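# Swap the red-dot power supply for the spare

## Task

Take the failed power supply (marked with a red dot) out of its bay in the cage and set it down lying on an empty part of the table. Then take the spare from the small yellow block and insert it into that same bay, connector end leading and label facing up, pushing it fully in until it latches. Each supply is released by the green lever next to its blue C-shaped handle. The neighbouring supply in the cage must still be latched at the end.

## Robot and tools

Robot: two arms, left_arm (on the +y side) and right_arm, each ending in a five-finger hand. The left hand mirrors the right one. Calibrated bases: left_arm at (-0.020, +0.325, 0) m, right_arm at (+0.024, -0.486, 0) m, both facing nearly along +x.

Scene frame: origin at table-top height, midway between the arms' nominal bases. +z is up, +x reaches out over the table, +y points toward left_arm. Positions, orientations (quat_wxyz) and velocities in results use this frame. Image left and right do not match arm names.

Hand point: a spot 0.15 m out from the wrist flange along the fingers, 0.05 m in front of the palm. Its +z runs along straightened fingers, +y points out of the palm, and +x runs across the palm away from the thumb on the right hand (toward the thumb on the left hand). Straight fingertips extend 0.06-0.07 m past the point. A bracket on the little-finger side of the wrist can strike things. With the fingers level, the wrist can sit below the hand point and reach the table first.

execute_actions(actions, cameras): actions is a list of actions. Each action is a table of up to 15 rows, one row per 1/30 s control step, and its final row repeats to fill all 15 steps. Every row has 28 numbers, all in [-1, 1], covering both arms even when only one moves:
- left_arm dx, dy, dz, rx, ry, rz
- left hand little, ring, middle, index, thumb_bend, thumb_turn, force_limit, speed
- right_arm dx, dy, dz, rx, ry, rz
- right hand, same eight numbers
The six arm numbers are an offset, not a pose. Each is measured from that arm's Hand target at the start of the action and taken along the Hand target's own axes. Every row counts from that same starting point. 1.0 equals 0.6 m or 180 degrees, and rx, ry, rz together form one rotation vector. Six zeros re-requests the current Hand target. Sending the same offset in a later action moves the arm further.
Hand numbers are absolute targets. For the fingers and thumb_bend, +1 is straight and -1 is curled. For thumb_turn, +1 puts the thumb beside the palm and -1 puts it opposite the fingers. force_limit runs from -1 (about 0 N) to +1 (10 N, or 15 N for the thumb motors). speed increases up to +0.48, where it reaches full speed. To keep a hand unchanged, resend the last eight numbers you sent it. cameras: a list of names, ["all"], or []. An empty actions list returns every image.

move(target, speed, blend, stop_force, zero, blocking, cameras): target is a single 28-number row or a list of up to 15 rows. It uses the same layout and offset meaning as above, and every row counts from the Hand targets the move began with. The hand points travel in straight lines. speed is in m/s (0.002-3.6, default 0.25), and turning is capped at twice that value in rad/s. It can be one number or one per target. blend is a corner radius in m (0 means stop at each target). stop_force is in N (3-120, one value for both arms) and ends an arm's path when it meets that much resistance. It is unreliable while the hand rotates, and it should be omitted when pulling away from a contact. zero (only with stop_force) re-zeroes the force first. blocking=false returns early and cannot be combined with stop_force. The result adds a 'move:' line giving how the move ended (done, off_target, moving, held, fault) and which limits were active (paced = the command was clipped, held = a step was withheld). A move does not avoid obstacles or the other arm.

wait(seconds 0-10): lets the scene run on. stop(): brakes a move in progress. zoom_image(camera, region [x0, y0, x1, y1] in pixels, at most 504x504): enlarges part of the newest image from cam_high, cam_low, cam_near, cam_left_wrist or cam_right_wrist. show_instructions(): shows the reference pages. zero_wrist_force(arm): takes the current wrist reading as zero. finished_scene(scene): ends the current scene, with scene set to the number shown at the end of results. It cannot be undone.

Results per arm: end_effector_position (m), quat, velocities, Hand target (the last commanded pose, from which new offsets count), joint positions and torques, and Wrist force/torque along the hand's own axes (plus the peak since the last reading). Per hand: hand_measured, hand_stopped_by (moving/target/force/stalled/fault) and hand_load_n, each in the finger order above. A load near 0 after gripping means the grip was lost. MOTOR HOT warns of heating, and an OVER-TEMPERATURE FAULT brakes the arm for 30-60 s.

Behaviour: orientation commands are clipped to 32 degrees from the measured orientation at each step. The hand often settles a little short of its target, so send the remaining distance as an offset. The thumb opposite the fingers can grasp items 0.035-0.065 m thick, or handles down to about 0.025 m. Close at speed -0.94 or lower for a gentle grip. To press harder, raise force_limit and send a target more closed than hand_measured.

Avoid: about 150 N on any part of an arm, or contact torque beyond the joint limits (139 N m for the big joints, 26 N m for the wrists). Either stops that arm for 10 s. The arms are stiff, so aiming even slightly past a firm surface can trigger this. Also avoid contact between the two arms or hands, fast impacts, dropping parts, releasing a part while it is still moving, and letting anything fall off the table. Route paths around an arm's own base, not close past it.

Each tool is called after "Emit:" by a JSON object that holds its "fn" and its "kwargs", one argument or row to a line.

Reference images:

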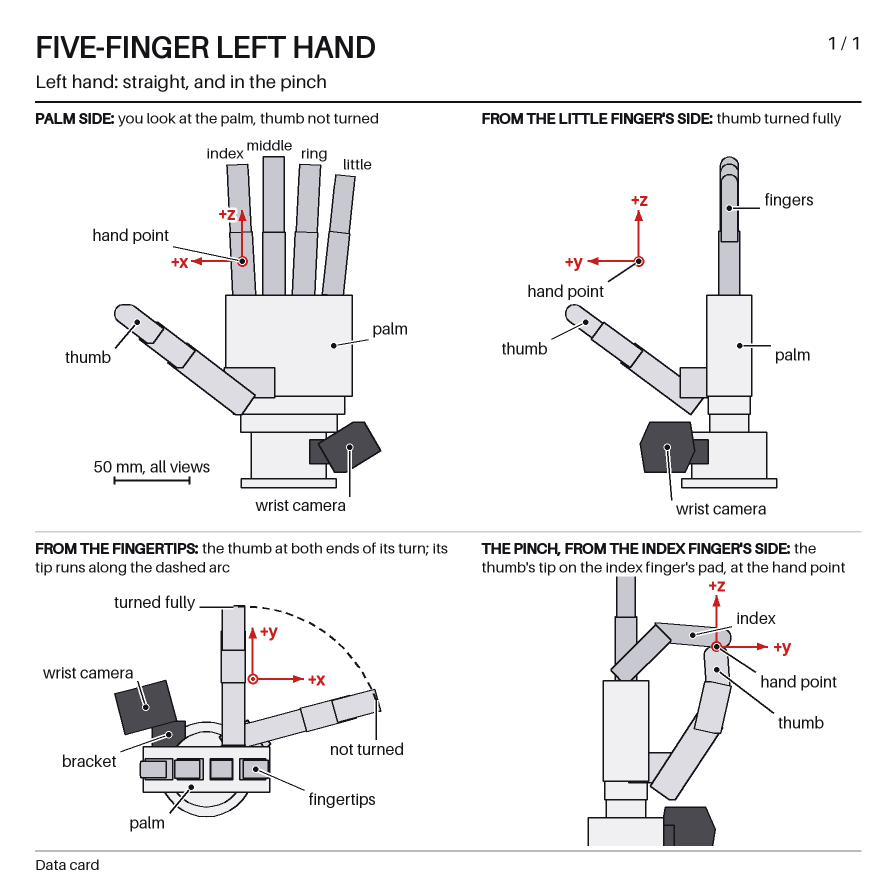

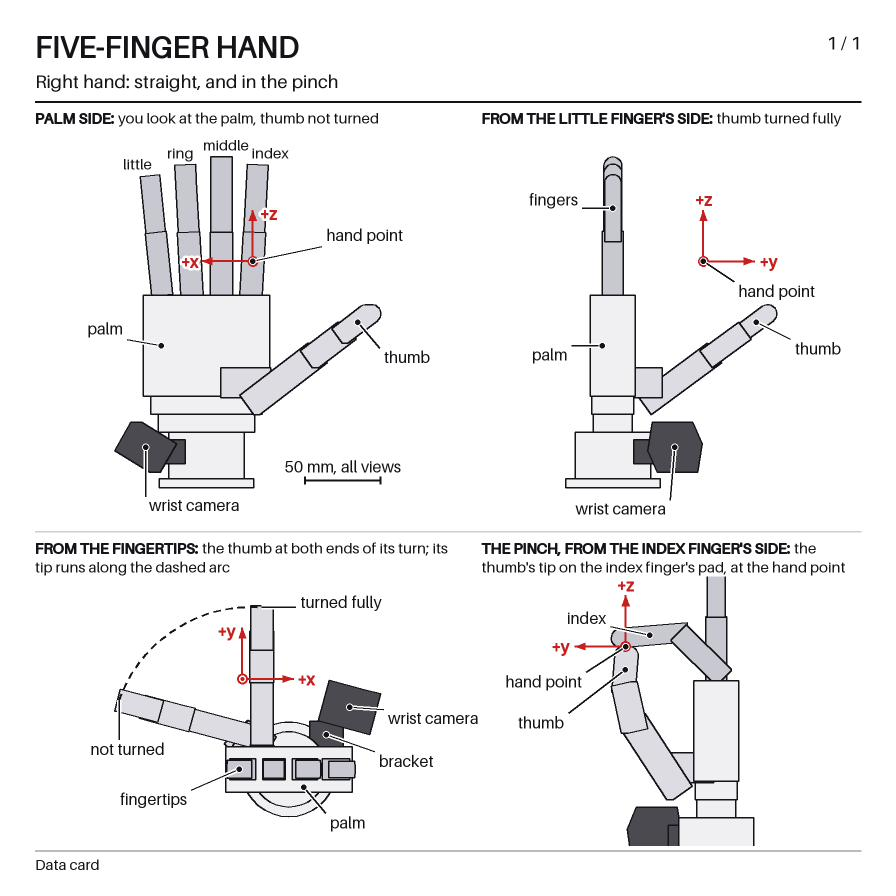

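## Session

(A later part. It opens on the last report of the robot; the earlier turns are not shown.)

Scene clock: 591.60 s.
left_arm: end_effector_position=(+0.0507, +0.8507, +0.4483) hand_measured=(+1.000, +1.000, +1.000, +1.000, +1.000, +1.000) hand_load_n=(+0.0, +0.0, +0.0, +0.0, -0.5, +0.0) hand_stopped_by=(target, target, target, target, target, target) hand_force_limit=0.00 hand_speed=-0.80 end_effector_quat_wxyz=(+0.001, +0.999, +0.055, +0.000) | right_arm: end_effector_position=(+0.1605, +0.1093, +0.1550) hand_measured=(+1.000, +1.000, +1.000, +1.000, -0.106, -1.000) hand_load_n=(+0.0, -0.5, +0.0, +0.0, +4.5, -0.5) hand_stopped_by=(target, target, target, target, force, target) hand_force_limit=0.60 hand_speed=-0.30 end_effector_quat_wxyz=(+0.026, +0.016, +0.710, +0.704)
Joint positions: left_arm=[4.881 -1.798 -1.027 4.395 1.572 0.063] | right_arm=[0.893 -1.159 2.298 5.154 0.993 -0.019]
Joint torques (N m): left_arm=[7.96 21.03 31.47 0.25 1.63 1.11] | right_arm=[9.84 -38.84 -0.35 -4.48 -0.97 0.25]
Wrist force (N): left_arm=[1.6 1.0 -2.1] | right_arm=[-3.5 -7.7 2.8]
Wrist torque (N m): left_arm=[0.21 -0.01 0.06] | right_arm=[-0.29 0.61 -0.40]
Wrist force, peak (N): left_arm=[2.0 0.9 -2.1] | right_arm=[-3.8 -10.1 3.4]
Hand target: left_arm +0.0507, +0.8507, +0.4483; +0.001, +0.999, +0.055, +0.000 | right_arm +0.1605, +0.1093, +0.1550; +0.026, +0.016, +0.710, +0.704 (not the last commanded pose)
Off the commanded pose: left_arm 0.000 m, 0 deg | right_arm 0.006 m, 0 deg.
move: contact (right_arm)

Emit:
{"fn": "move", "kwargs": {
  "target": [
    [0,0,0,0,0,0,1,1,1,1,1,1,0,-0.8,0.0067,0.0001,0.0003,0,0,0,1,1,1,1,-0.3,-1,0.6,-0.3],
    [0,0,0,0,0,0,1,1,1,1,1,1,0,-0.8,0.0065,0.0088,0.0001,0,0,0,1,1,1,1,-0.3,-1,0.6,-0.3]
  ],
  "speed": 0.03,
  "cameras": ["cam_near","cam_low"]
}}

Emit:
{"fn": "zoom_image", "kwargs": {
  "camera": "cam_near",
  "region": [140, 270, 260, 360]
}}

Emit:
{"fn": "zoom_image", "kwargs": {
  "camera": "cam_near",
  "region": [90, 390, 220, 500]
}}

Emit:
{"fn": "zoom_image", "kwargs": {
  "camera": "cam_low",
  "region": [275, 230, 345, 290]
}}

Scene clock: 593.27 s.
left_arm: end_effector_position=(+0.0507, +0.8507, +0.4483) hand_measured=(+1.000, +1.000, +1.000, +1.000, +1.000, +1.000) hand_load_n=(+0.0, +0.0, +0.0, +0.0, +0.0, +0.0) hand_stopped_by=(target, target, target, target, target, target) hand_force_limit=0.00 hand_speed=-0.80 end_effector_quat_wxyz=(+0.001, +0.999, +0.055, +0.000) | right_arm: end_effector_position=(+0.1565, +0.1096, +0.1602) hand_measured=(+1.000, +1.000, +1.000, +1.000, -0.106, -1.000) hand_load_n=(+0.0, +0.0, +0.0, +0.5, +5.5, +2.5) hand_stopped_by=(target, target, target, target, force, target) hand_force_limit=0.60 hand_speed=-0.30 end_effector_quat_wxyz=(+0.026, +0.016, +0.710, +0.704)
Joint positions: left_arm=[4.881 -1.798 -1.027 4.395 1.572 0.063] | right_arm=[0.903 -1.175 2.298 5.169 1.003 -0.019]
Joint torques (N m): left_arm=[8.51 20.86 31.34 0.25 1.75 1.14] | right_arm=[-11.95 -23.03 -28.68 -5.51 -0.56 -0.31]
Wrist force (N): left_arm=[1.9 0.9 -1.7] | right_arm=[-2.7 -12.7 3.0]
Wrist torque (N m): left_arm=[0.18 -0.05 0.08] | right_arm=[-0.31 0.63 -0.11]
Wrist force, peak (N): left_arm=[1.7 1.1 -2.4] | right_arm=[-2.7 -12.7 3.0]
Hand target: left_arm +0.0507, +0.8507, +0.4483; +0.001, +0.999, +0.055, +0.000 | right_arm +0.1565, +0.1097, +0.1602; +0.026, +0.016, +0.710, +0.704
Off the commanded pose: left_arm 0.000 m, 0 deg | right_arm 0.000 m, 0 deg.
move: done
Images, in order (width x height): cam_low 672x504, cam_near 672x504.

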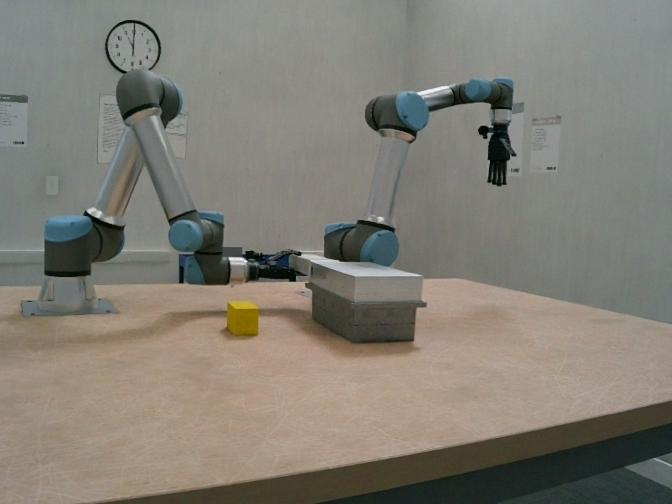

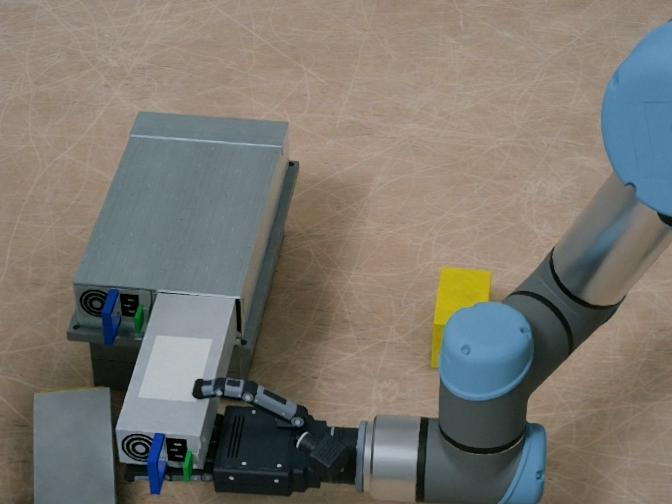

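Scaled by 4.200 from the camera's 672x504 image, which has a finer 960x720 frame.

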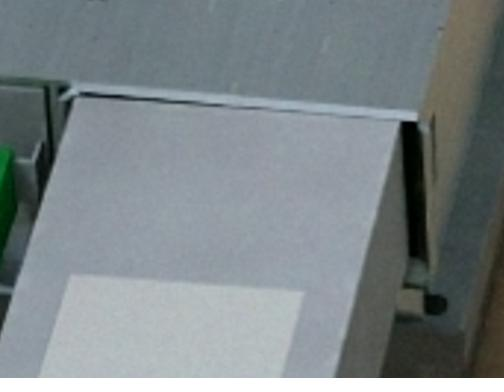

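Scaled by 3.877 from the camera's 672x504 image, which has a finer 960x720 frame.

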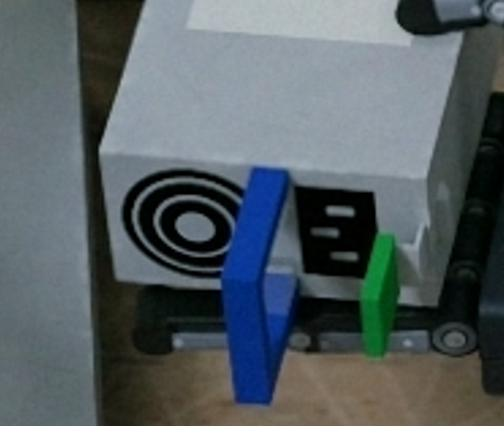

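Scaled by 7.200 from the camera's 672x504 image, which has a finer 960x720 frame.

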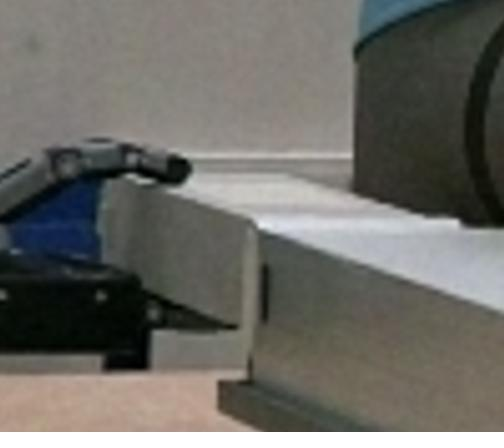

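Emit:
{"fn": "move", "kwargs": {
  "target": [0,0,0,0,0,0,1,1,1,1,1,1,0,-0.8,0.0001,-0.0045,0.0007,0,-0.0028,0,1,1,1,1,-0.3,-1,0.6,-0.3],
  "speed": 0.02
}}

Emit:
{"fn": "move", "kwargs": {
  "target": [0,0,0,0,0,0,1,1,1,1,1,1,0,-0.8,-0.0333,-0.0005,-0.0012,0,0,0,1,1,1,1,-0.3,-1,0.6,-0.3],
  "speed": 0.012,
  "stop_force": 4
}}

Scene clock: 595.63 s.
left_arm: end_effector_position=(+0.0507, +0.8507, +0.4483) hand_measured=(+1.000, +1.000, +1.000, +1.000, +1.000, +1.000) hand_load_n=(+0.0, +0.0, -0.5, +0.0, +0.0, +0.0) hand_stopped_by=(target, target, target, target, target, target) hand_force_limit=0.00 hand_speed=-0.80 end_effector_quat_wxyz=(+0.001, +0.999, +0.055, +0.000) | right_arm: end_effector_position=(+0.1565, +0.1101, +0.1575) hand_measured=(+1.000, +1.000, +1.000, +1.000, -0.106, -1.000) hand_load_n=(+0.0, +0.0, +0.0, +0.0, +5.5, +2.0) hand_stopped_by=(target, target, target, target, force, target) hand_force_limit=0.60 hand_speed=-0.30 end_effector_quat_wxyz=(+0.029, +0.020, +0.709, +0.704)
Joint positions: left_arm=[4.881 -1.798 -1.027 4.395 1.572 0.063] | right_arm=[0.91 -1.167 2.298 5.161 1.019 -0.019]
Joint torques (N m): left_arm=[7.67 21.09 31.17 0.25 1.62 1.02] | right_arm=[0.4 -36.54 -5.33 -3.45 -1.04 1.38]
Wrist force (N): left_arm=[1.6 1.0 -1.7] | right_arm=[-3.9 -10.8 2.6]
Wrist torque (N m): left_arm=[0.19 -0.01 0.06] | right_arm=[-0.24 0.61 -0.22]
Wrist force, peak (N): left_arm=[2.2 1.1 -2.0] | right_arm=[-3.0 -12.6 2.7]
Hand target: left_arm +0.0507, +0.8507, +0.4483; +0.001, +0.999, +0.055, +0.000 | right_arm +0.1565, +0.1101, +0.1575; +0.029, +0.020, +0.709, +0.704
Off the commanded pose: left_arm 0.000 m, 0 deg | right_arm 0.000 m, 0 deg.
move: done

Scene clock: 598.33 s.
left_arm: end_effector_position=(+0.0507, +0.8507, +0.4483) hand_measured=(+1.000, +1.000, +1.000, +1.000, +1.000, +1.000) hand_load_n=(+0.0, +0.0, +0.0, +0.0, +0.0, +0.0) hand_stopped_by=(target, target, target, target, target, target) hand_force_limit=0.00 hand_speed=-0.80 end_effector_quat_wxyz=(+0.001, +0.999, +0.055, +0.000) | right_arm: end_effector_position=(+0.1764, +0.1080, +0.1575) hand_measured=(+1.000, +1.000, +1.000, +1.000, -0.106, -1.000) hand_load_n=(+0.0, +0.0, +0.0, +0.5, +6.0, +3.0) hand_stopped_by=(target, target, target, target, force, target) hand_force_limit=0.60 hand_speed=-0.30 end_effector_quat_wxyz=(+0.029, +0.020, +0.709, +0.704)
Joint positions: left_arm=[4.881 -1.798 -1.027 4.395 1.572 0.063] | right_arm=[0.858 -1.162 2.289 5.166 0.967 -0.019]
Joint torques (N m): left_arm=[7.69 21.11 31.31 0.25 1.72 1.05] | right_arm=[11.54 -32.77 -6.93 -4.02 1.44 -2.19]
Wrist force (N): left_arm=[2.0 0.9 -1.9] | right_arm=[-4.3 -10.4 2.8]
Wrist torque (N m): left_arm=[0.18 -0.05 0.08] | right_arm=[-0.23 0.59 -0.10]
Wrist force, peak (N): left_arm=[2.0 1.0 -2.1] | right_arm=[-3.9 -12.5 3.0]
Hand target: left_arm +0.0507, +0.8507, +0.4483; +0.001, +0.999, +0.055, +0.000 | right_arm +0.1764, +0.1080, +0.1575; +0.029, +0.020, +0.709, +0.704
Off the commanded pose: left_arm 0.000 m, 0 deg | right_arm 0.000 m, 0 deg.
move: done

Emit:
{"fn": "move", "kwargs": {
  "target": [0,0,0,0,0,0,1,1,1,1,1,1,0,-0.8,-0.0333,-0.0005,-0.0012,0,0,0,1,1,1,1,-0.3,-1,0.6,-0.3],
  "speed": 0.015,
  "stop_force": 5,
  "cameras": ["cam_near","cam_low"]
}}

Emit:
{"fn": "zoom_image", "kwargs": {
  "camera": "cam_near",
  "region": [60, 260, 260, 460]
}}

Emit:
{"fn": "zoom_image", "kwargs": {
  "camera": "cam_low",
  "region": [275, 230, 345, 290]
}}

Scene clock: 601.20 s.
left_arm: end_effector_position=(+0.0507, +0.8507, +0.4483) hand_measured=(+1.000, +1.000, +1.000, +1.000, +1.000, +1.000) hand_load_n=(+0.0, +0.0, +0.0, +0.0, +0.0, -0.5) hand_stopped_by=(target, target, target, target, target, target) hand_force_limit=0.00 hand_speed=-0.80 end_effector_quat_wxyz=(+0.001, +0.999, +0.055, +0.000) | right_arm: end_effector_position=(+0.1963, +0.1059, +0.1575) hand_measured=(+1.000, +1.000, +1.000, +1.000, -0.106, -1.000) hand_load_n=(+0.0, +0.0, +0.0, +0.5, +6.0, +3.0) hand_stopped_by=(target, target, target, target, force, target) hand_force_limit=0.60 hand_speed=-0.30 end_effector_quat_wxyz=(+0.029, +0.020, +0.709, +0.704)
Joint positions: left_arm=[4.881 -1.798 -1.027 4.395 1.572 0.063] | right_arm=[0.809 -1.156 2.276 5.172 0.918 -0.02]
Joint torques (N m): left_arm=[7.68 21.42 31.19 0.32 1.59 1.12] | right_arm=[10.8 -37.12 -0.85 -4.06 0.57 -2.33]
Wrist force (N): left_arm=[1.7 1.0 -1.8] | right_arm=[-5.4 -12.5 2.7]
Wrist torque (N m): left_arm=[0.19 -0.01 0.07] | right_arm=[-0.32 0.68 -0.15]
Wrist force, peak (N): left_arm=[2.0 1.0 -2.1] | right_arm=[-5.3 -12.8 2.7]
Hand target: left_arm +0.0507, +0.8507, +0.4483; +0.001, +0.999, +0.055, +0.000 | right_arm +0.1963, +0.1059, +0.1575; +0.029, +0.020, +0.709, +0.704
Off the commanded pose: left_arm 0.000 m, 0 deg | right_arm 0.000 m, 0 deg.
move: done
Images, in order (width x height): cam_low 672x504, cam_near 672x504.

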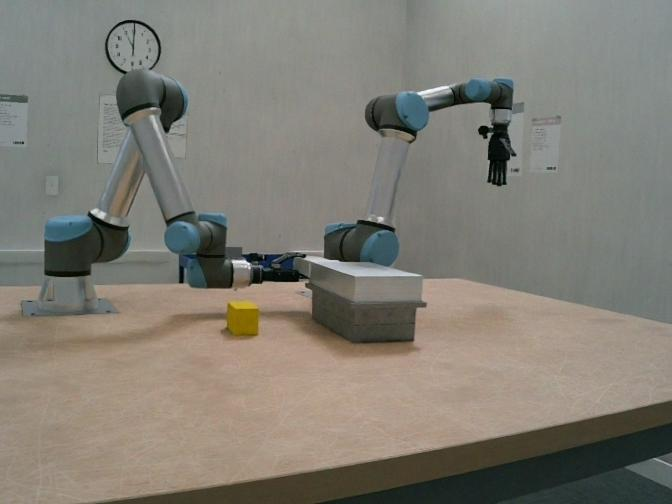

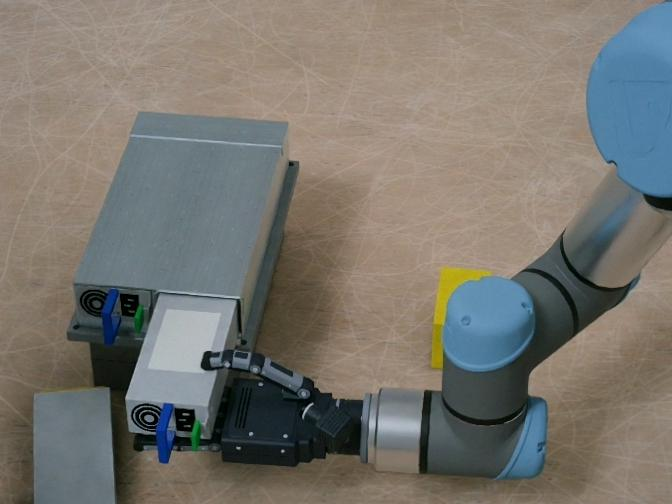

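Scaled by 2.520 from the camera's 672x504 image, which has a finer 960x720 frame.

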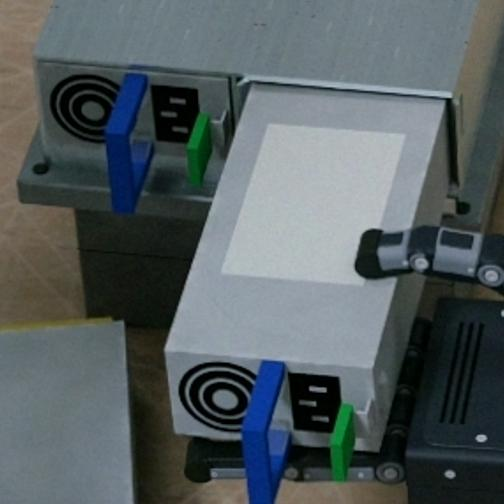

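Scaled by 7.200 from the camera's 672x504 image, which has a finer 960x720 frame.

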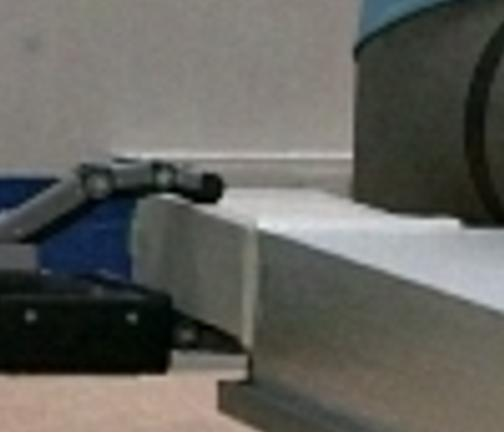

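Emit:
{"fn": "move", "kwargs": {
  "target": [
    [0,0,0,0,0,0,1,1,1,1,1,1,0,-0.8,0,-0.0015,0,0,0,0,1,1,1,1,-0.3,-1,0.6,-0.3],
    [0,0,0,0,0,0,1,1,1,1,1,1,0,-0.8,-0.04,-0.0021,-0.0014,0,0,0,1,1,1,1,-0.3,-1,0.6,-0.3]
  ],
  "speed": 0.015,
  "stop_force": 6
}}

Scene clock: 605.30 s.
left_arm: end_effector_position=(+0.0507, +0.8507, +0.4483) hand_measured=(+1.000, +1.000, +1.000, +1.000, +1.000, +1.000) hand_load_n=(+0.0, +0.0, +0.0, +0.0, +0.0, +0.0) hand_stopped_by=(target, target, target, target, target, target) hand_force_limit=0.00 hand_speed=-0.80 end_effector_quat_wxyz=(+0.001, +0.999, +0.055, +0.000) | right_arm: end_effector_position=(+0.2202, +0.1034, +0.1565) hand_measured=(+1.000, +1.000, +1.000, +1.000, -0.106, -1.000) hand_load_n=(+0.0, +0.0, +0.0, +0.5, +5.0, +1.0) hand_stopped_by=(target, target, target, target, force, target) hand_force_limit=0.60 hand_speed=-0.30 end_effector_quat_wxyz=(+0.029, +0.020, +0.709, +0.704)
Joint positions: left_arm=[4.881 -1.798 -1.027 4.395 1.572 0.063] | right_arm=[0.754 -1.144 2.257 5.18 0.863 -0.02]
Joint torques (N m): left_arm=[7.98 22.12 31.31 0.35 1.57 0.99] | right_arm=[11.38 -37.63 0.2 -3.31 0.76 -2.04]
Wrist force (N): left_arm=[2.1 0.9 -1.8] | right_arm=[-4.9 -8.7 3.6]
Wrist torque (N m): left_arm=[0.19 -0.07 0.09] | right_arm=[-0.44 0.70 -0.30]
Wrist force, peak (N): left_arm=[2.0 1.3 -2.1] | right_arm=[-5.4 -12.8 2.9]
Hand target: left_arm +0.0507, +0.8507, +0.4483; +0.001, +0.999, +0.055, +0.000 | right_arm +0.2202, +0.1034, +0.1566; +0.029, +0.020, +0.709, +0.704
Off the commanded pose: left_arm 0.000 m, 0 deg | right_arm 0.000 m, 0 deg.
move: done

Emit:
{"fn": "move", "kwargs": {
  "target": [0,0,0,0,0,0,1,1,1,1,1,1,0,-0.8,-0.0375,0,-0.0013,0,0,0,1,1,1,1,-0.3,-1,0.6,-0.3],
  "speed": 0.015,
  "stop_force": 6,
  "cameras": ["cam_near","cam_low","cam_right_wrist","cam_high"]
}}

Emit:
{"fn": "zoom_image", "kwargs": {
  "camera": "cam_near",
  "region": [60, 260, 260, 460]
}}

Emit:
{"fn": "zoom_image", "kwargs": {
  "camera": "cam_low",
  "region": [275, 230, 345, 290]
}}

Scene clock: 608.40 s.
left_arm: end_effector_position=(+0.0507, +0.8507, +0.4483) hand_measured=(+1.000, +1.000, +1.000, +1.000, +1.000, +1.000) hand_load_n=(+0.5, +0.0, +0.0, +0.0, +0.0, +0.0) hand_stopped_by=(target, target, target, target, target, target) hand_force_limit=0.00 hand_speed=-0.80 end_effector_quat_wxyz=(+0.001, +0.999, +0.055, +0.000) | right_arm: end_effector_position=(+0.2426, +0.1010, +0.1569) hand_measured=(+1.000, +1.000, +1.000, +1.000, -0.106, -1.000) hand_load_n=(+0.0, +0.0, +0.0, +0.5, +5.5, +1.5) hand_stopped_by=(target, target, target, target, force, target) hand_force_limit=0.60 hand_speed=-0.30 end_effector_quat_wxyz=(+0.029, +0.020, +0.709, +0.704)
Joint positions: left_arm=[4.881 -1.798 -1.027 4.395 1.572 0.063] | right_arm=[0.705 -1.134 2.235 5.192 0.814 -0.021]
Joint torques (N m): left_arm=[7.7 21.36 31.15 0.4 1.53 0.96] | right_arm=[11.42 -38.76 -0.47 -3.54 1.2 -1.92]
Wrist force (N): left_arm=[2.0 0.9 -2.0] | right_arm=[-5.6 -9.4 4.3]
Wrist torque (N m): left_arm=[0.19 -0.06 0.09] | right_arm=[-0.42 0.71 -0.28]
Wrist force, peak (N): left_arm=[1.8 1.2 -2.1] | right_arm=[-5.5 -10.0 4.2]
Hand target: left_arm +0.0507, +0.8507, +0.4483; +0.001, +0.999, +0.055, +0.000 | right_arm +0.2426, +0.1010, +0.1569; +0.029, +0.020, +0.709, +0.704
Off the commanded pose: left_arm 0.000 m, 0 deg | right_arm 0.000 m, 0 deg.
move: done
camera_calibration:
cam_right_wrist: T_world_to_cam=[[-0.311833, 0.0325643, 0.949579, -0.0722093], [0.766143, -0.582472, 0.27157, -0.170089], [0.561947, 0.812198, 0.156685, -0.126565], [0, 0, 0, 1]] pos_world=[0.178918, 0.00607565, 0.13459]
Images, in order (width x height): cam_high 672x504, cam_low 672x504, cam_near 672x504, cam_right_wrist 672x504.

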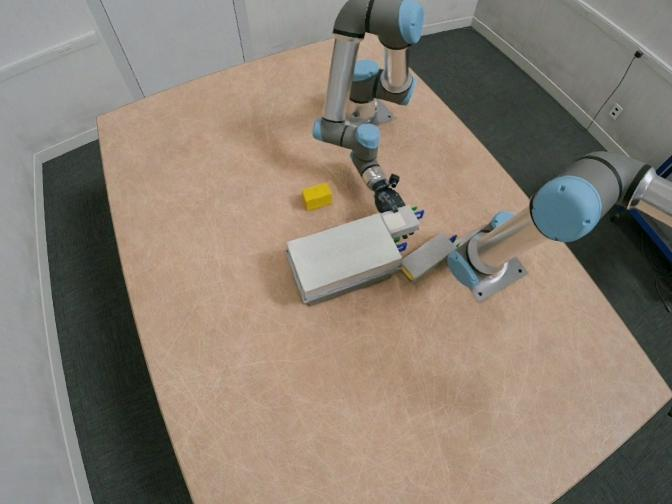

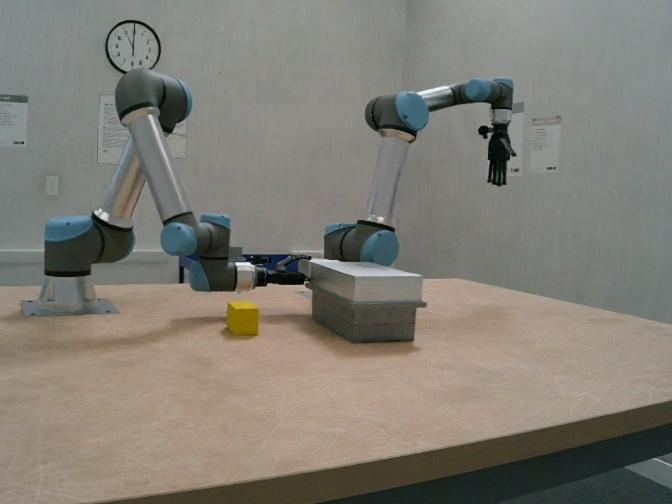

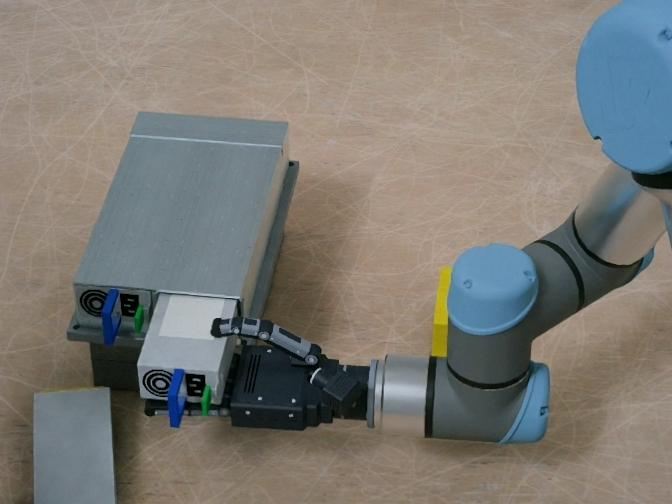

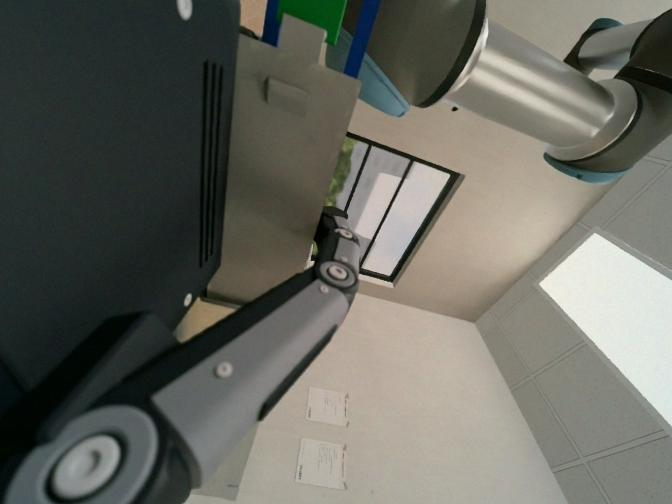

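Scaled by 2.520 from the camera's 672x504 image, which has a finer 960x720 frame.

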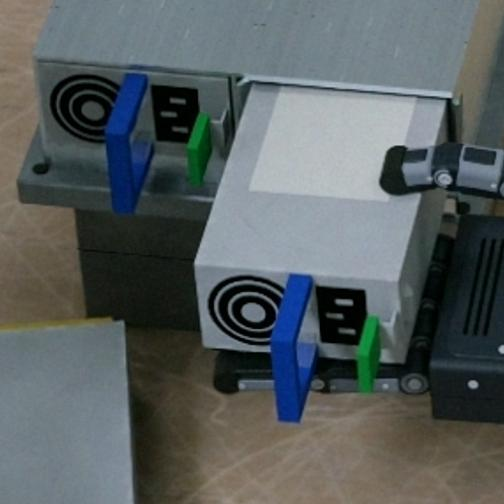

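Scaled by 7.200 from the camera's 672x504 image, which has a finer 960x720 frame.

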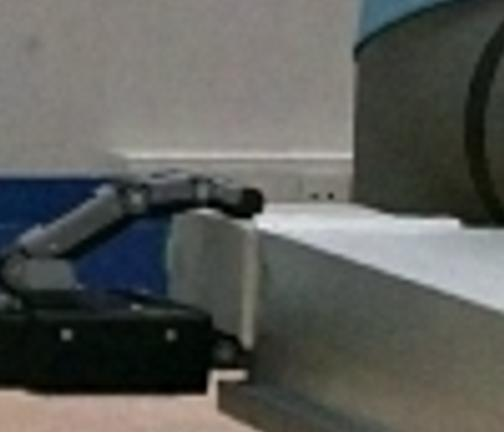

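Emit:
{"fn": "move", "kwargs": {
  "target": [
    [0,0,0,0,0,0,1,1,1,1,1,1,0,-0.8,0,0,0,0,0,0,1,1,1,1,1,-1,0.6,-0.4]
  ],
  "speed": 0.02
}}

Emit:
{"fn": "move", "kwargs": {
  "target": [0,0,0,0,0,0,1,1,1,1,1,1,0,-0.8,0,-0.013,0.0001,0,0,0,1,1,1,1,1,-1,0.6,-0.4],
  "speed": 0.008,
  "cameras": ["cam_near","cam_low"]
}}

Emit:
{"fn": "zoom_image", "kwargs": {
  "camera": "cam_near",
  "region": [60, 260, 260, 460]
}}

Emit:
{"fn": "zoom_image", "kwargs": {
  "camera": "cam_low",
  "region": [275, 230, 345, 290]
}}

Scene clock: 611.43 s.
left_arm: end_effector_position=(+0.0507, +0.8507, +0.4483) hand_measured=(+1.000, +1.000, +1.000, +1.000, +1.000, +1.000) hand_load_n=(+0.0, +0.5, +0.0, +0.0, +0.0, +0.0) hand_stopped_by=(target, target, target, target, target, target) hand_force_limit=0.00 hand_speed=-0.80 end_effector_quat_wxyz=(+0.001, +0.999, +0.055, +0.000) | right_arm: end_effector_position=(+0.2426, +0.1010, +0.1569) hand_measured=(+1.000, +1.000, +1.000, +1.000, +1.000, -1.000) hand_load_n=(+0.5, +0.0, +0.0, +0.0, +0.0, +0.0) hand_stopped_by=(target, target, target, target, target, target) hand_force_limit=0.60 hand_speed=-0.40 end_effector_quat_wxyz=(+0.029, +0.019, +0.709, +0.704)
Joint positions: left_arm=[4.881 -1.798 -1.027 4.395 1.572 0.063] | right_arm=[0.705 -1.134 2.235 5.192 0.814 -0.021]
Joint torques (N m): left_arm=[7.31 21.29 30.9 0.27 1.51 1] | right_arm=[7.02 -31.57 -0.99 -3.19 -1.3 -1.58]
Wrist force (N): left_arm=[1.7 1.0 -2.0] | right_arm=[-5.0 -7.1 3.9]
Wrist torque (N m): left_arm=[0.19 -0.01 0.07] | right_arm=[-0.39 0.71 -0.39]
Wrist force, peak (N): left_arm=[1.9 1.4 -1.9] | right_arm=[-5.6 -10.4 3.9]
Hand target: left_arm +0.0507, +0.8507, +0.4483; +0.001, +0.999, +0.055, +0.000 | right_arm +0.2426, +0.1010, +0.1569; +0.029, +0.020, +0.709, +0.704
Off the commanded pose: left_arm 0.000 m, 0 deg | right_arm 0.000 m, 0 deg.
move: done

Scene clock: 612.63 s.
left_arm: end_effector_position=(+0.0507, +0.8507, +0.4483) hand_measured=(+1.000, +1.000, +1.000, +1.000, +1.000, +1.000) hand_load_n=(+0.0, +0.0, +0.0, +0.0, -0.5, +0.0) hand_stopped_by=(target, target, target, target, target, target) hand_force_limit=0.00 hand_speed=-0.80 end_effector_quat_wxyz=(+0.001, +0.999, +0.055, +0.000) | right_arm: end_effector_position=(+0.2427, +0.1010, +0.1490) hand_measured=(+1.000, +1.000, +1.000, +1.000, +1.000, -1.000) hand_load_n=(+0.0, +0.0, +0.0, +0.0, +0.0, +0.0) hand_stopped_by=(target, target, target, target, target, target) hand_force_limit=0.60 hand_speed=-0.40 end_effector_quat_wxyz=(+0.029, +0.020, +0.709, +0.704)
Joint positions: left_arm=[4.881 -1.798 -1.027 4.395 1.572 0.063] | right_arm=[0.705 -1.113 2.237 5.169 0.813 -0.021]
Joint torques (N m): left_arm=[6.8 21.47 30.49 0.28 1.46 1] | right_arm=[-10.33 -34.41 1.76 -1.11 -1.03 -1.53]
Wrist force (N): left_arm=[2.0 1.0 -2.0] | right_arm=[-4.6 -2.0 2.8]
Wrist torque (N m): left_arm=[0.21 -0.06 0.09] | right_arm=[-0.36 0.68 -0.40]
Wrist force, peak (N): left_arm=[1.8 1.1 -2.2] | right_arm=[-4.7 -9.2 4.0]
Hand target: left_arm +0.0507, +0.8507, +0.4483; +0.001, +0.999, +0.055, +0.000 | right_arm +0.2427, +0.1010, +0.1491; +0.029, +0.020, +0.709, +0.704
Off the commanded pose: left_arm 0.000 m, 0 deg | right_arm 0.000 m, 0 deg.
move: done
Images, in order (width x height): cam_low 672x504, cam_near 672x504.

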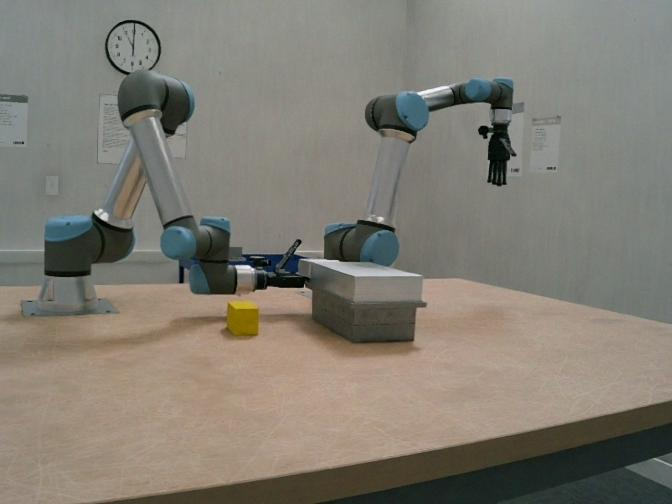

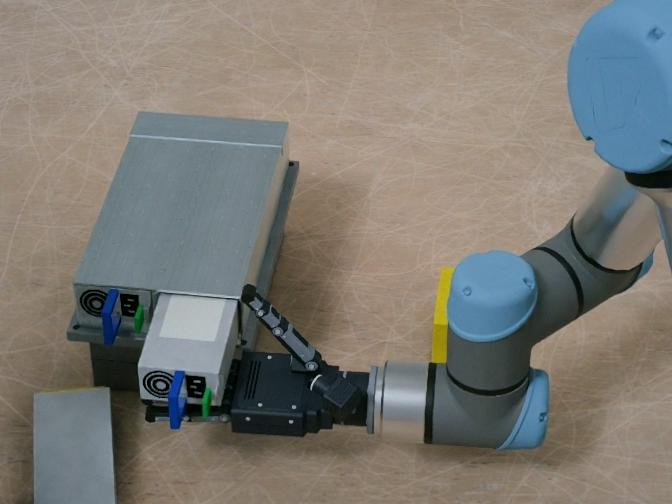

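Scaled by 2.520 from the camera's 672x504 image, which has a finer 960x720 frame.

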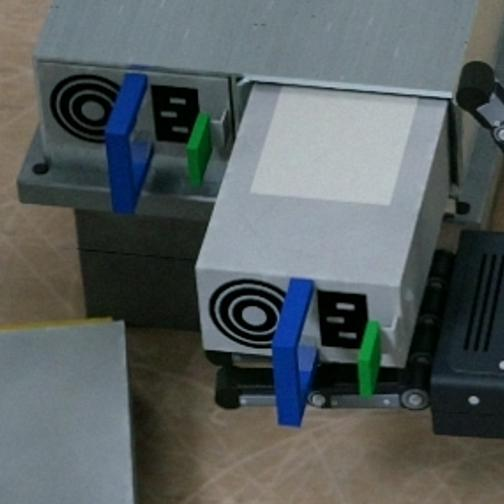

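Scaled by 7.200 from the camera's 672x504 image, which has a finer 960x720 frame.

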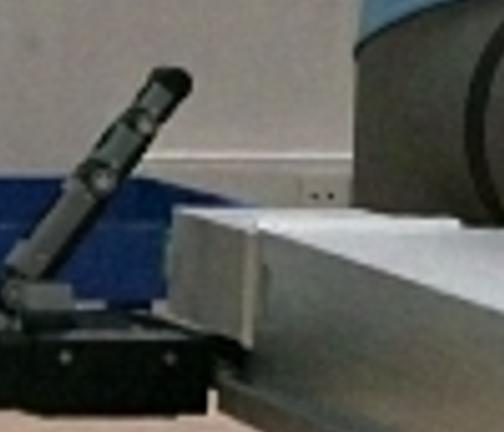

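Emit:
{"fn": "move", "kwargs": {
  "target": [
    [0,0,0,0,0,0,1,1,1,1,1,1,0,-0.8,0,0,-0.267,0,0,0,1,1,1,1,1,-1,0.6,-0.4],
    [0,0,0,0,0,0,1,1,1,1,1,1,0,-0.8,-0.06,0.2,-0.36,0,0,0,1,1,1,1,1,-1,0.6,-0.4]
  ],
  "speed": 0.15,
  "blend": 0.02,
  "cameras": ["cam_near","cam_low"]
}}

Emit:
{"fn": "zoom_image", "kwargs": {
  "camera": "cam_near",
  "region": [60, 260, 260, 460]
}}

Scene clock: 615.87 s.
left_arm: end_effector_position=(+0.0507, +0.8507, +0.4483) hand_measured=(+1.000, +1.000, +1.000, +1.000, +1.000, +1.000) hand_load_n=(+0.0, +0.0, +0.0, +0.0, +0.0, +0.0) hand_stopped_by=(target, target, target, target, target, target) hand_force_limit=0.00 hand_speed=-0.80 end_effector_quat_wxyz=(+0.001, +0.999, +0.055, +0.000) | right_arm: end_effector_position=(+0.2622, -0.1160, +0.2712) hand_measured=(+1.000, +1.000, +1.000, +1.000, +1.000, -1.000) hand_load_n=(+0.0, +0.0, +0.0, +0.0, +0.0, +0.0) hand_stopped_by=(target, target, target, target, target, target) hand_force_limit=0.60 hand_speed=-0.40 end_effector_quat_wxyz=(+0.029, +0.019, +0.707, +0.707)
Joint positions: left_arm=[4.881 -1.798 -1.027 4.395 1.572 0.063] | right_arm=[-0.096 -1.831 2.566 5.524 0.013 0.01]
Joint torques (N m): left_arm=[7.62 21.07 30.21 0.21 1.34 0.98] | right_arm=[3.47 -11.34 -8.02 -1.75 -0.95 1.44]
Wrist force (N): left_arm=[1.8 0.8 -2.0] | right_arm=[-4.2 -2.1 2.2]
Wrist torque (N m): left_arm=[0.18 -0.02 0.07] | right_arm=[-0.37 0.66 -0.54]
Wrist force, peak (N): left_arm=[2.0 1.2 -2.0] | right_arm=[-4.3 -2.2 4.0]
Hand target: left_arm +0.0507, +0.8507, +0.4483; +0.001, +0.999, +0.055, +0.000 | right_arm +0.2621, -0.1159, +0.2712; +0.029, +0.020, +0.709, +0.704
Off the commanded pose: left_arm 0.000 m, 0 deg | right_arm 0.000 m, 0 deg.
move: done
Images, in order (width x height): cam_low 672x504, cam_near 672x504.

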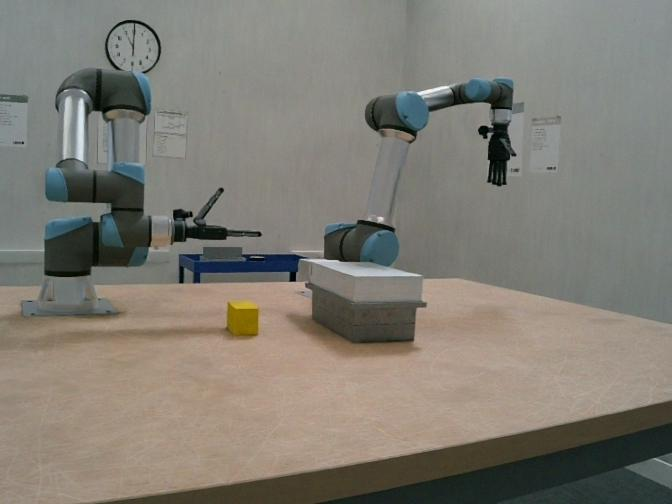

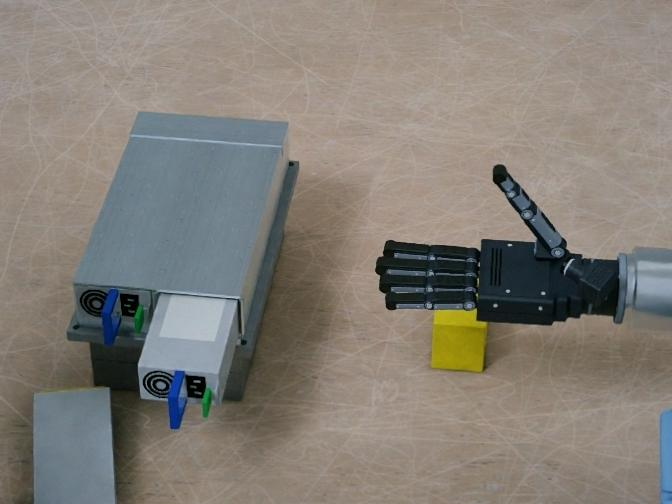

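Scaled by 2.520 from the camera's 672x504 image, which has a finer 960x720 frame.

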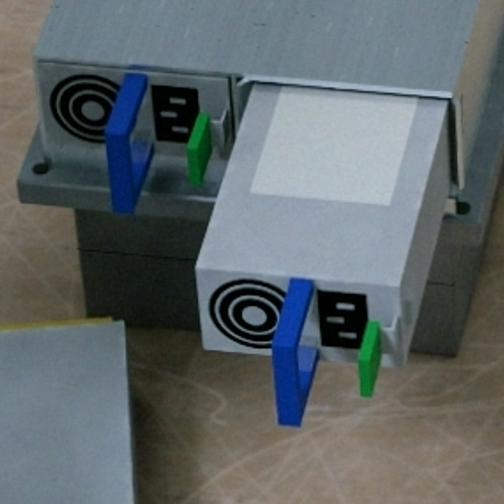

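Emit:
{"fn": "move", "kwargs": {
  "target": [
    [0,0,0,0,0,0,1,1,1,1,1,1,0,-0.8,0.0045,0.215,0.1098,0.0029,-0.0028,-0.198,1,1,1,1,1,-1,0.6,-0.4],
    [0,0,0,0,0,0,1,1,1,1,1,1,0,-0.8,0.4012,0.2202,0.4758,0.0072,-0.0069,-0.4956,1,1,1,1,1,-1,0.6,-0.4]
  ],
  "speed": 0.3,
  "blend": 0.03,
  "cameras": ["cam_near","cam_low"]
}}

Scene clock: 623.17 s.
left_arm: end_effector_position=(+0.0507, +0.8507, +0.4483) hand_measured=(+1.000, +1.000, +1.000, +1.000, +1.000, +1.000) hand_load_n=(+0.0, +0.0, +0.0, +0.0, +0.0, +0.5) hand_stopped_by=(target, target, target, target, target, target) hand_force_limit=0.00 hand_speed=-0.80 end_effector_quat_wxyz=(+0.001, +0.999, +0.055, +0.000) | right_arm: end_effector_position=(+0.0399, +0.1865, +0.3978) hand_measured=(+1.000, +1.000, +1.000, +1.000, +1.000, -1.000) hand_load_n=(+0.0, +0.0, +0.0, +0.0, +0.0, +0.0) hand_stopped_by=(target, target, target, target, target, target) hand_force_limit=0.60 hand_speed=-0.40 end_effector_quat_wxyz=(+0.522, -0.477, +0.526, +0.473)
Joint positions: left_arm=[4.881 -1.798 -1.027 4.395 1.572 0.063] | right_arm=[1.086 -1.509 1.815 5.986 1.223 -1.574]
Joint torques (N m): left_arm=[7.28 21.31 30.88 0.36 1.41 0.97] | right_arm=[8.27 -18.39 -19.07 -3.1 1.38 -1.56]
Wrist force (N): left_arm=[1.8 1.1 -2.0] | right_arm=[-3.2 -1.2 2.0]
Wrist torque (N m): left_arm=[0.21 -0.03 0.07] | right_arm=[-0.27 0.52 -0.60]
Wrist force, peak (N): left_arm=[1.9 1.2 -2.1] | right_arm=[-4.7 -2.3 2.4]
Hand target: left_arm +0.0507, +0.8507, +0.4483; +0.001, +0.999, +0.055, +0.000 | right_arm +0.0398, +0.1865, +0.3978; +0.522, -0.477, +0.526, +0.473
Off the commanded pose: left_arm 0.000 m, 0 deg | right_arm 0.000 m, 0 deg.
move: done
Images, in order (width x height): cam_low 672x504, cam_near 672x504.

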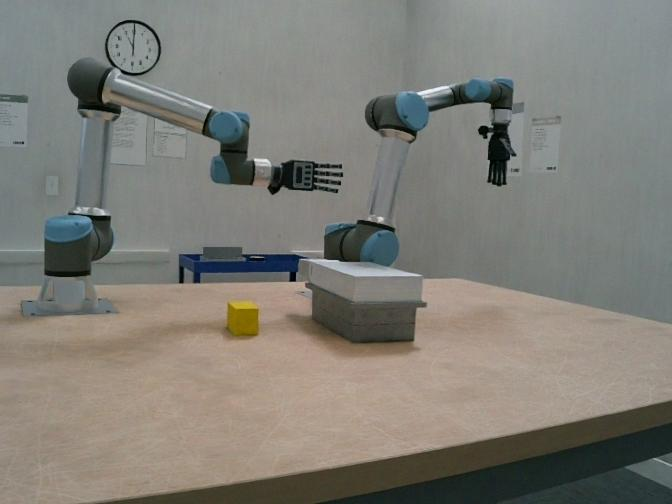

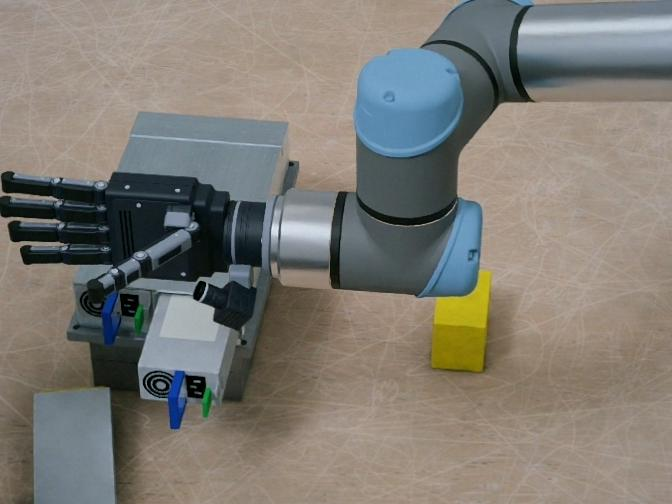

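Emit:
{"fn": "move", "kwargs": {
  "target": [0,0,0,0,0,0,1,1,1,1,1,1,0,-0.8,0.4048,0.003,0.001,0,0,0,1,1,1,1,1,-1,0.6,-0.4],
  "speed": 0.15,
  "cameras": ["cam_near","cam_low","cam_high"]
}}

Emit:
{"fn": "zoom_image", "kwargs": {
  "camera": "cam_near",
  "region": [60, 260, 320, 504]
}}

Scene clock: 625.97 s.
left_arm: end_effector_position=(+0.0507, +0.8507, +0.4483) hand_measured=(+1.000, +1.000, +1.000, +1.000, +1.000, +1.000) hand_load_n=(+0.0, +0.0, +0.0, +0.0, +0.0, +0.0) hand_stopped_by=(target, target, target, target, target, target) hand_force_limit=0.00 hand_speed=-0.80 end_effector_quat_wxyz=(+0.001, +0.999, +0.055, +0.000) | right_arm: end_effector_position=(+0.0380, +0.1854, +0.1549) hand_measured=(+1.000, +1.000, +1.000, +1.000, +1.000, -1.000) hand_load_n=(+0.0, +0.0, +0.0, +0.0, +0.0, +0.0) hand_stopped_by=(target, target, target, target, target, target) hand_force_limit=0.60 hand_speed=-0.40 end_effector_quat_wxyz=(+0.522, -0.477, +0.526, +0.473)
Joint positions: left_arm=[4.881 -1.798 -1.027 4.395 1.572 0.063] | right_arm=[1.089 -1.142 2.111 5.323 1.226 -1.574]
Joint torques (N m): left_arm=[6.56 21.35 30.85 0.18 1.13 0.93] | right_arm=[8.19 -20.95 -25.79 -2.5 0.92 0.68]
Wrist force (N): left_arm=[1.7 1.2 -1.6] | right_arm=[-3.2 -1.5 2.0]
Wrist torque (N m): left_arm=[0.21 -0.01 0.06] | right_arm=[-0.31 0.48 -0.58]
Wrist force, peak (N): left_arm=[2.0 1.2 -2.4] | right_arm=[-4.6 -1.2 2.4]
Hand target: left_arm +0.0507, +0.8507, +0.4483; +0.001, +0.999, +0.055, +0.000 | right_arm +0.0381, +0.1854, +0.1549; +0.522, -0.477, +0.526, +0.473
Off the commanded pose: left_arm 0.000 m, 0 deg | right_arm 0.000 m, 0 deg.
move: done
Images, in order (width x height): cam_high 672x504, cam_low 672x504, cam_near 672x504.

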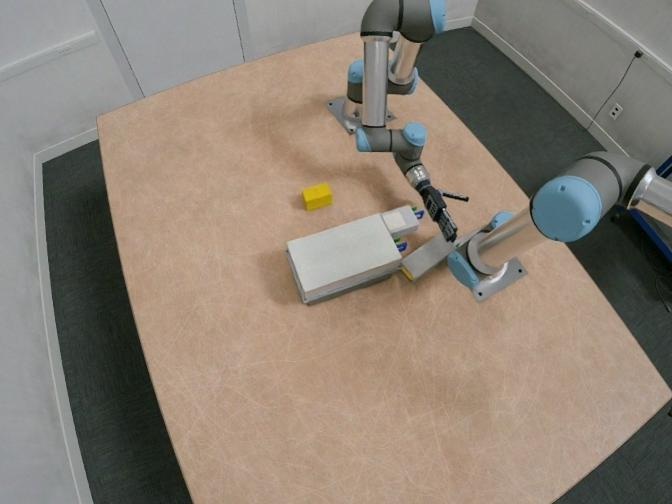

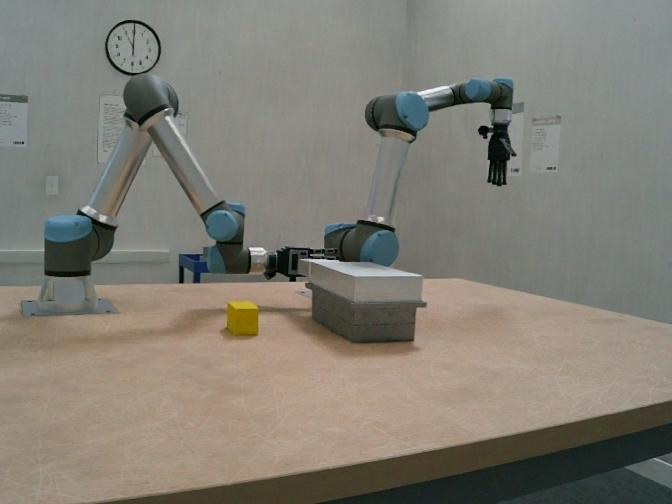

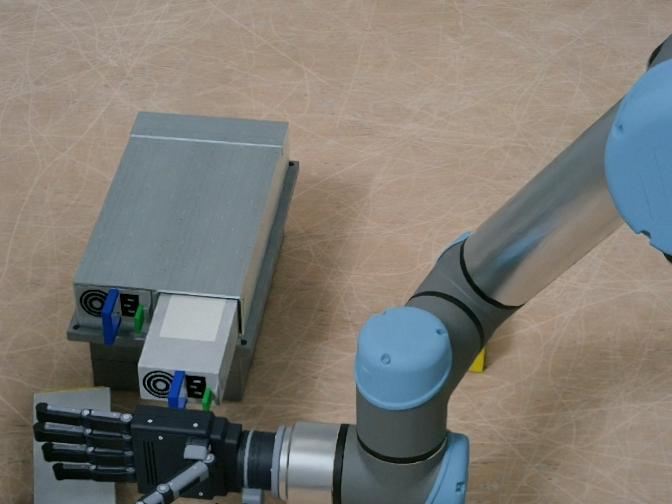

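Scaled by 1.938 from the camera's 672x504 image, which has a finer 960x720 frame.

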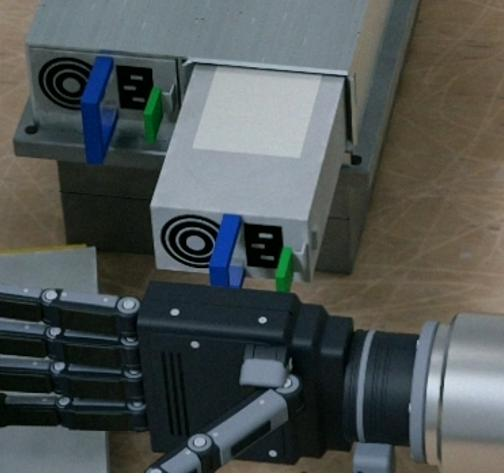

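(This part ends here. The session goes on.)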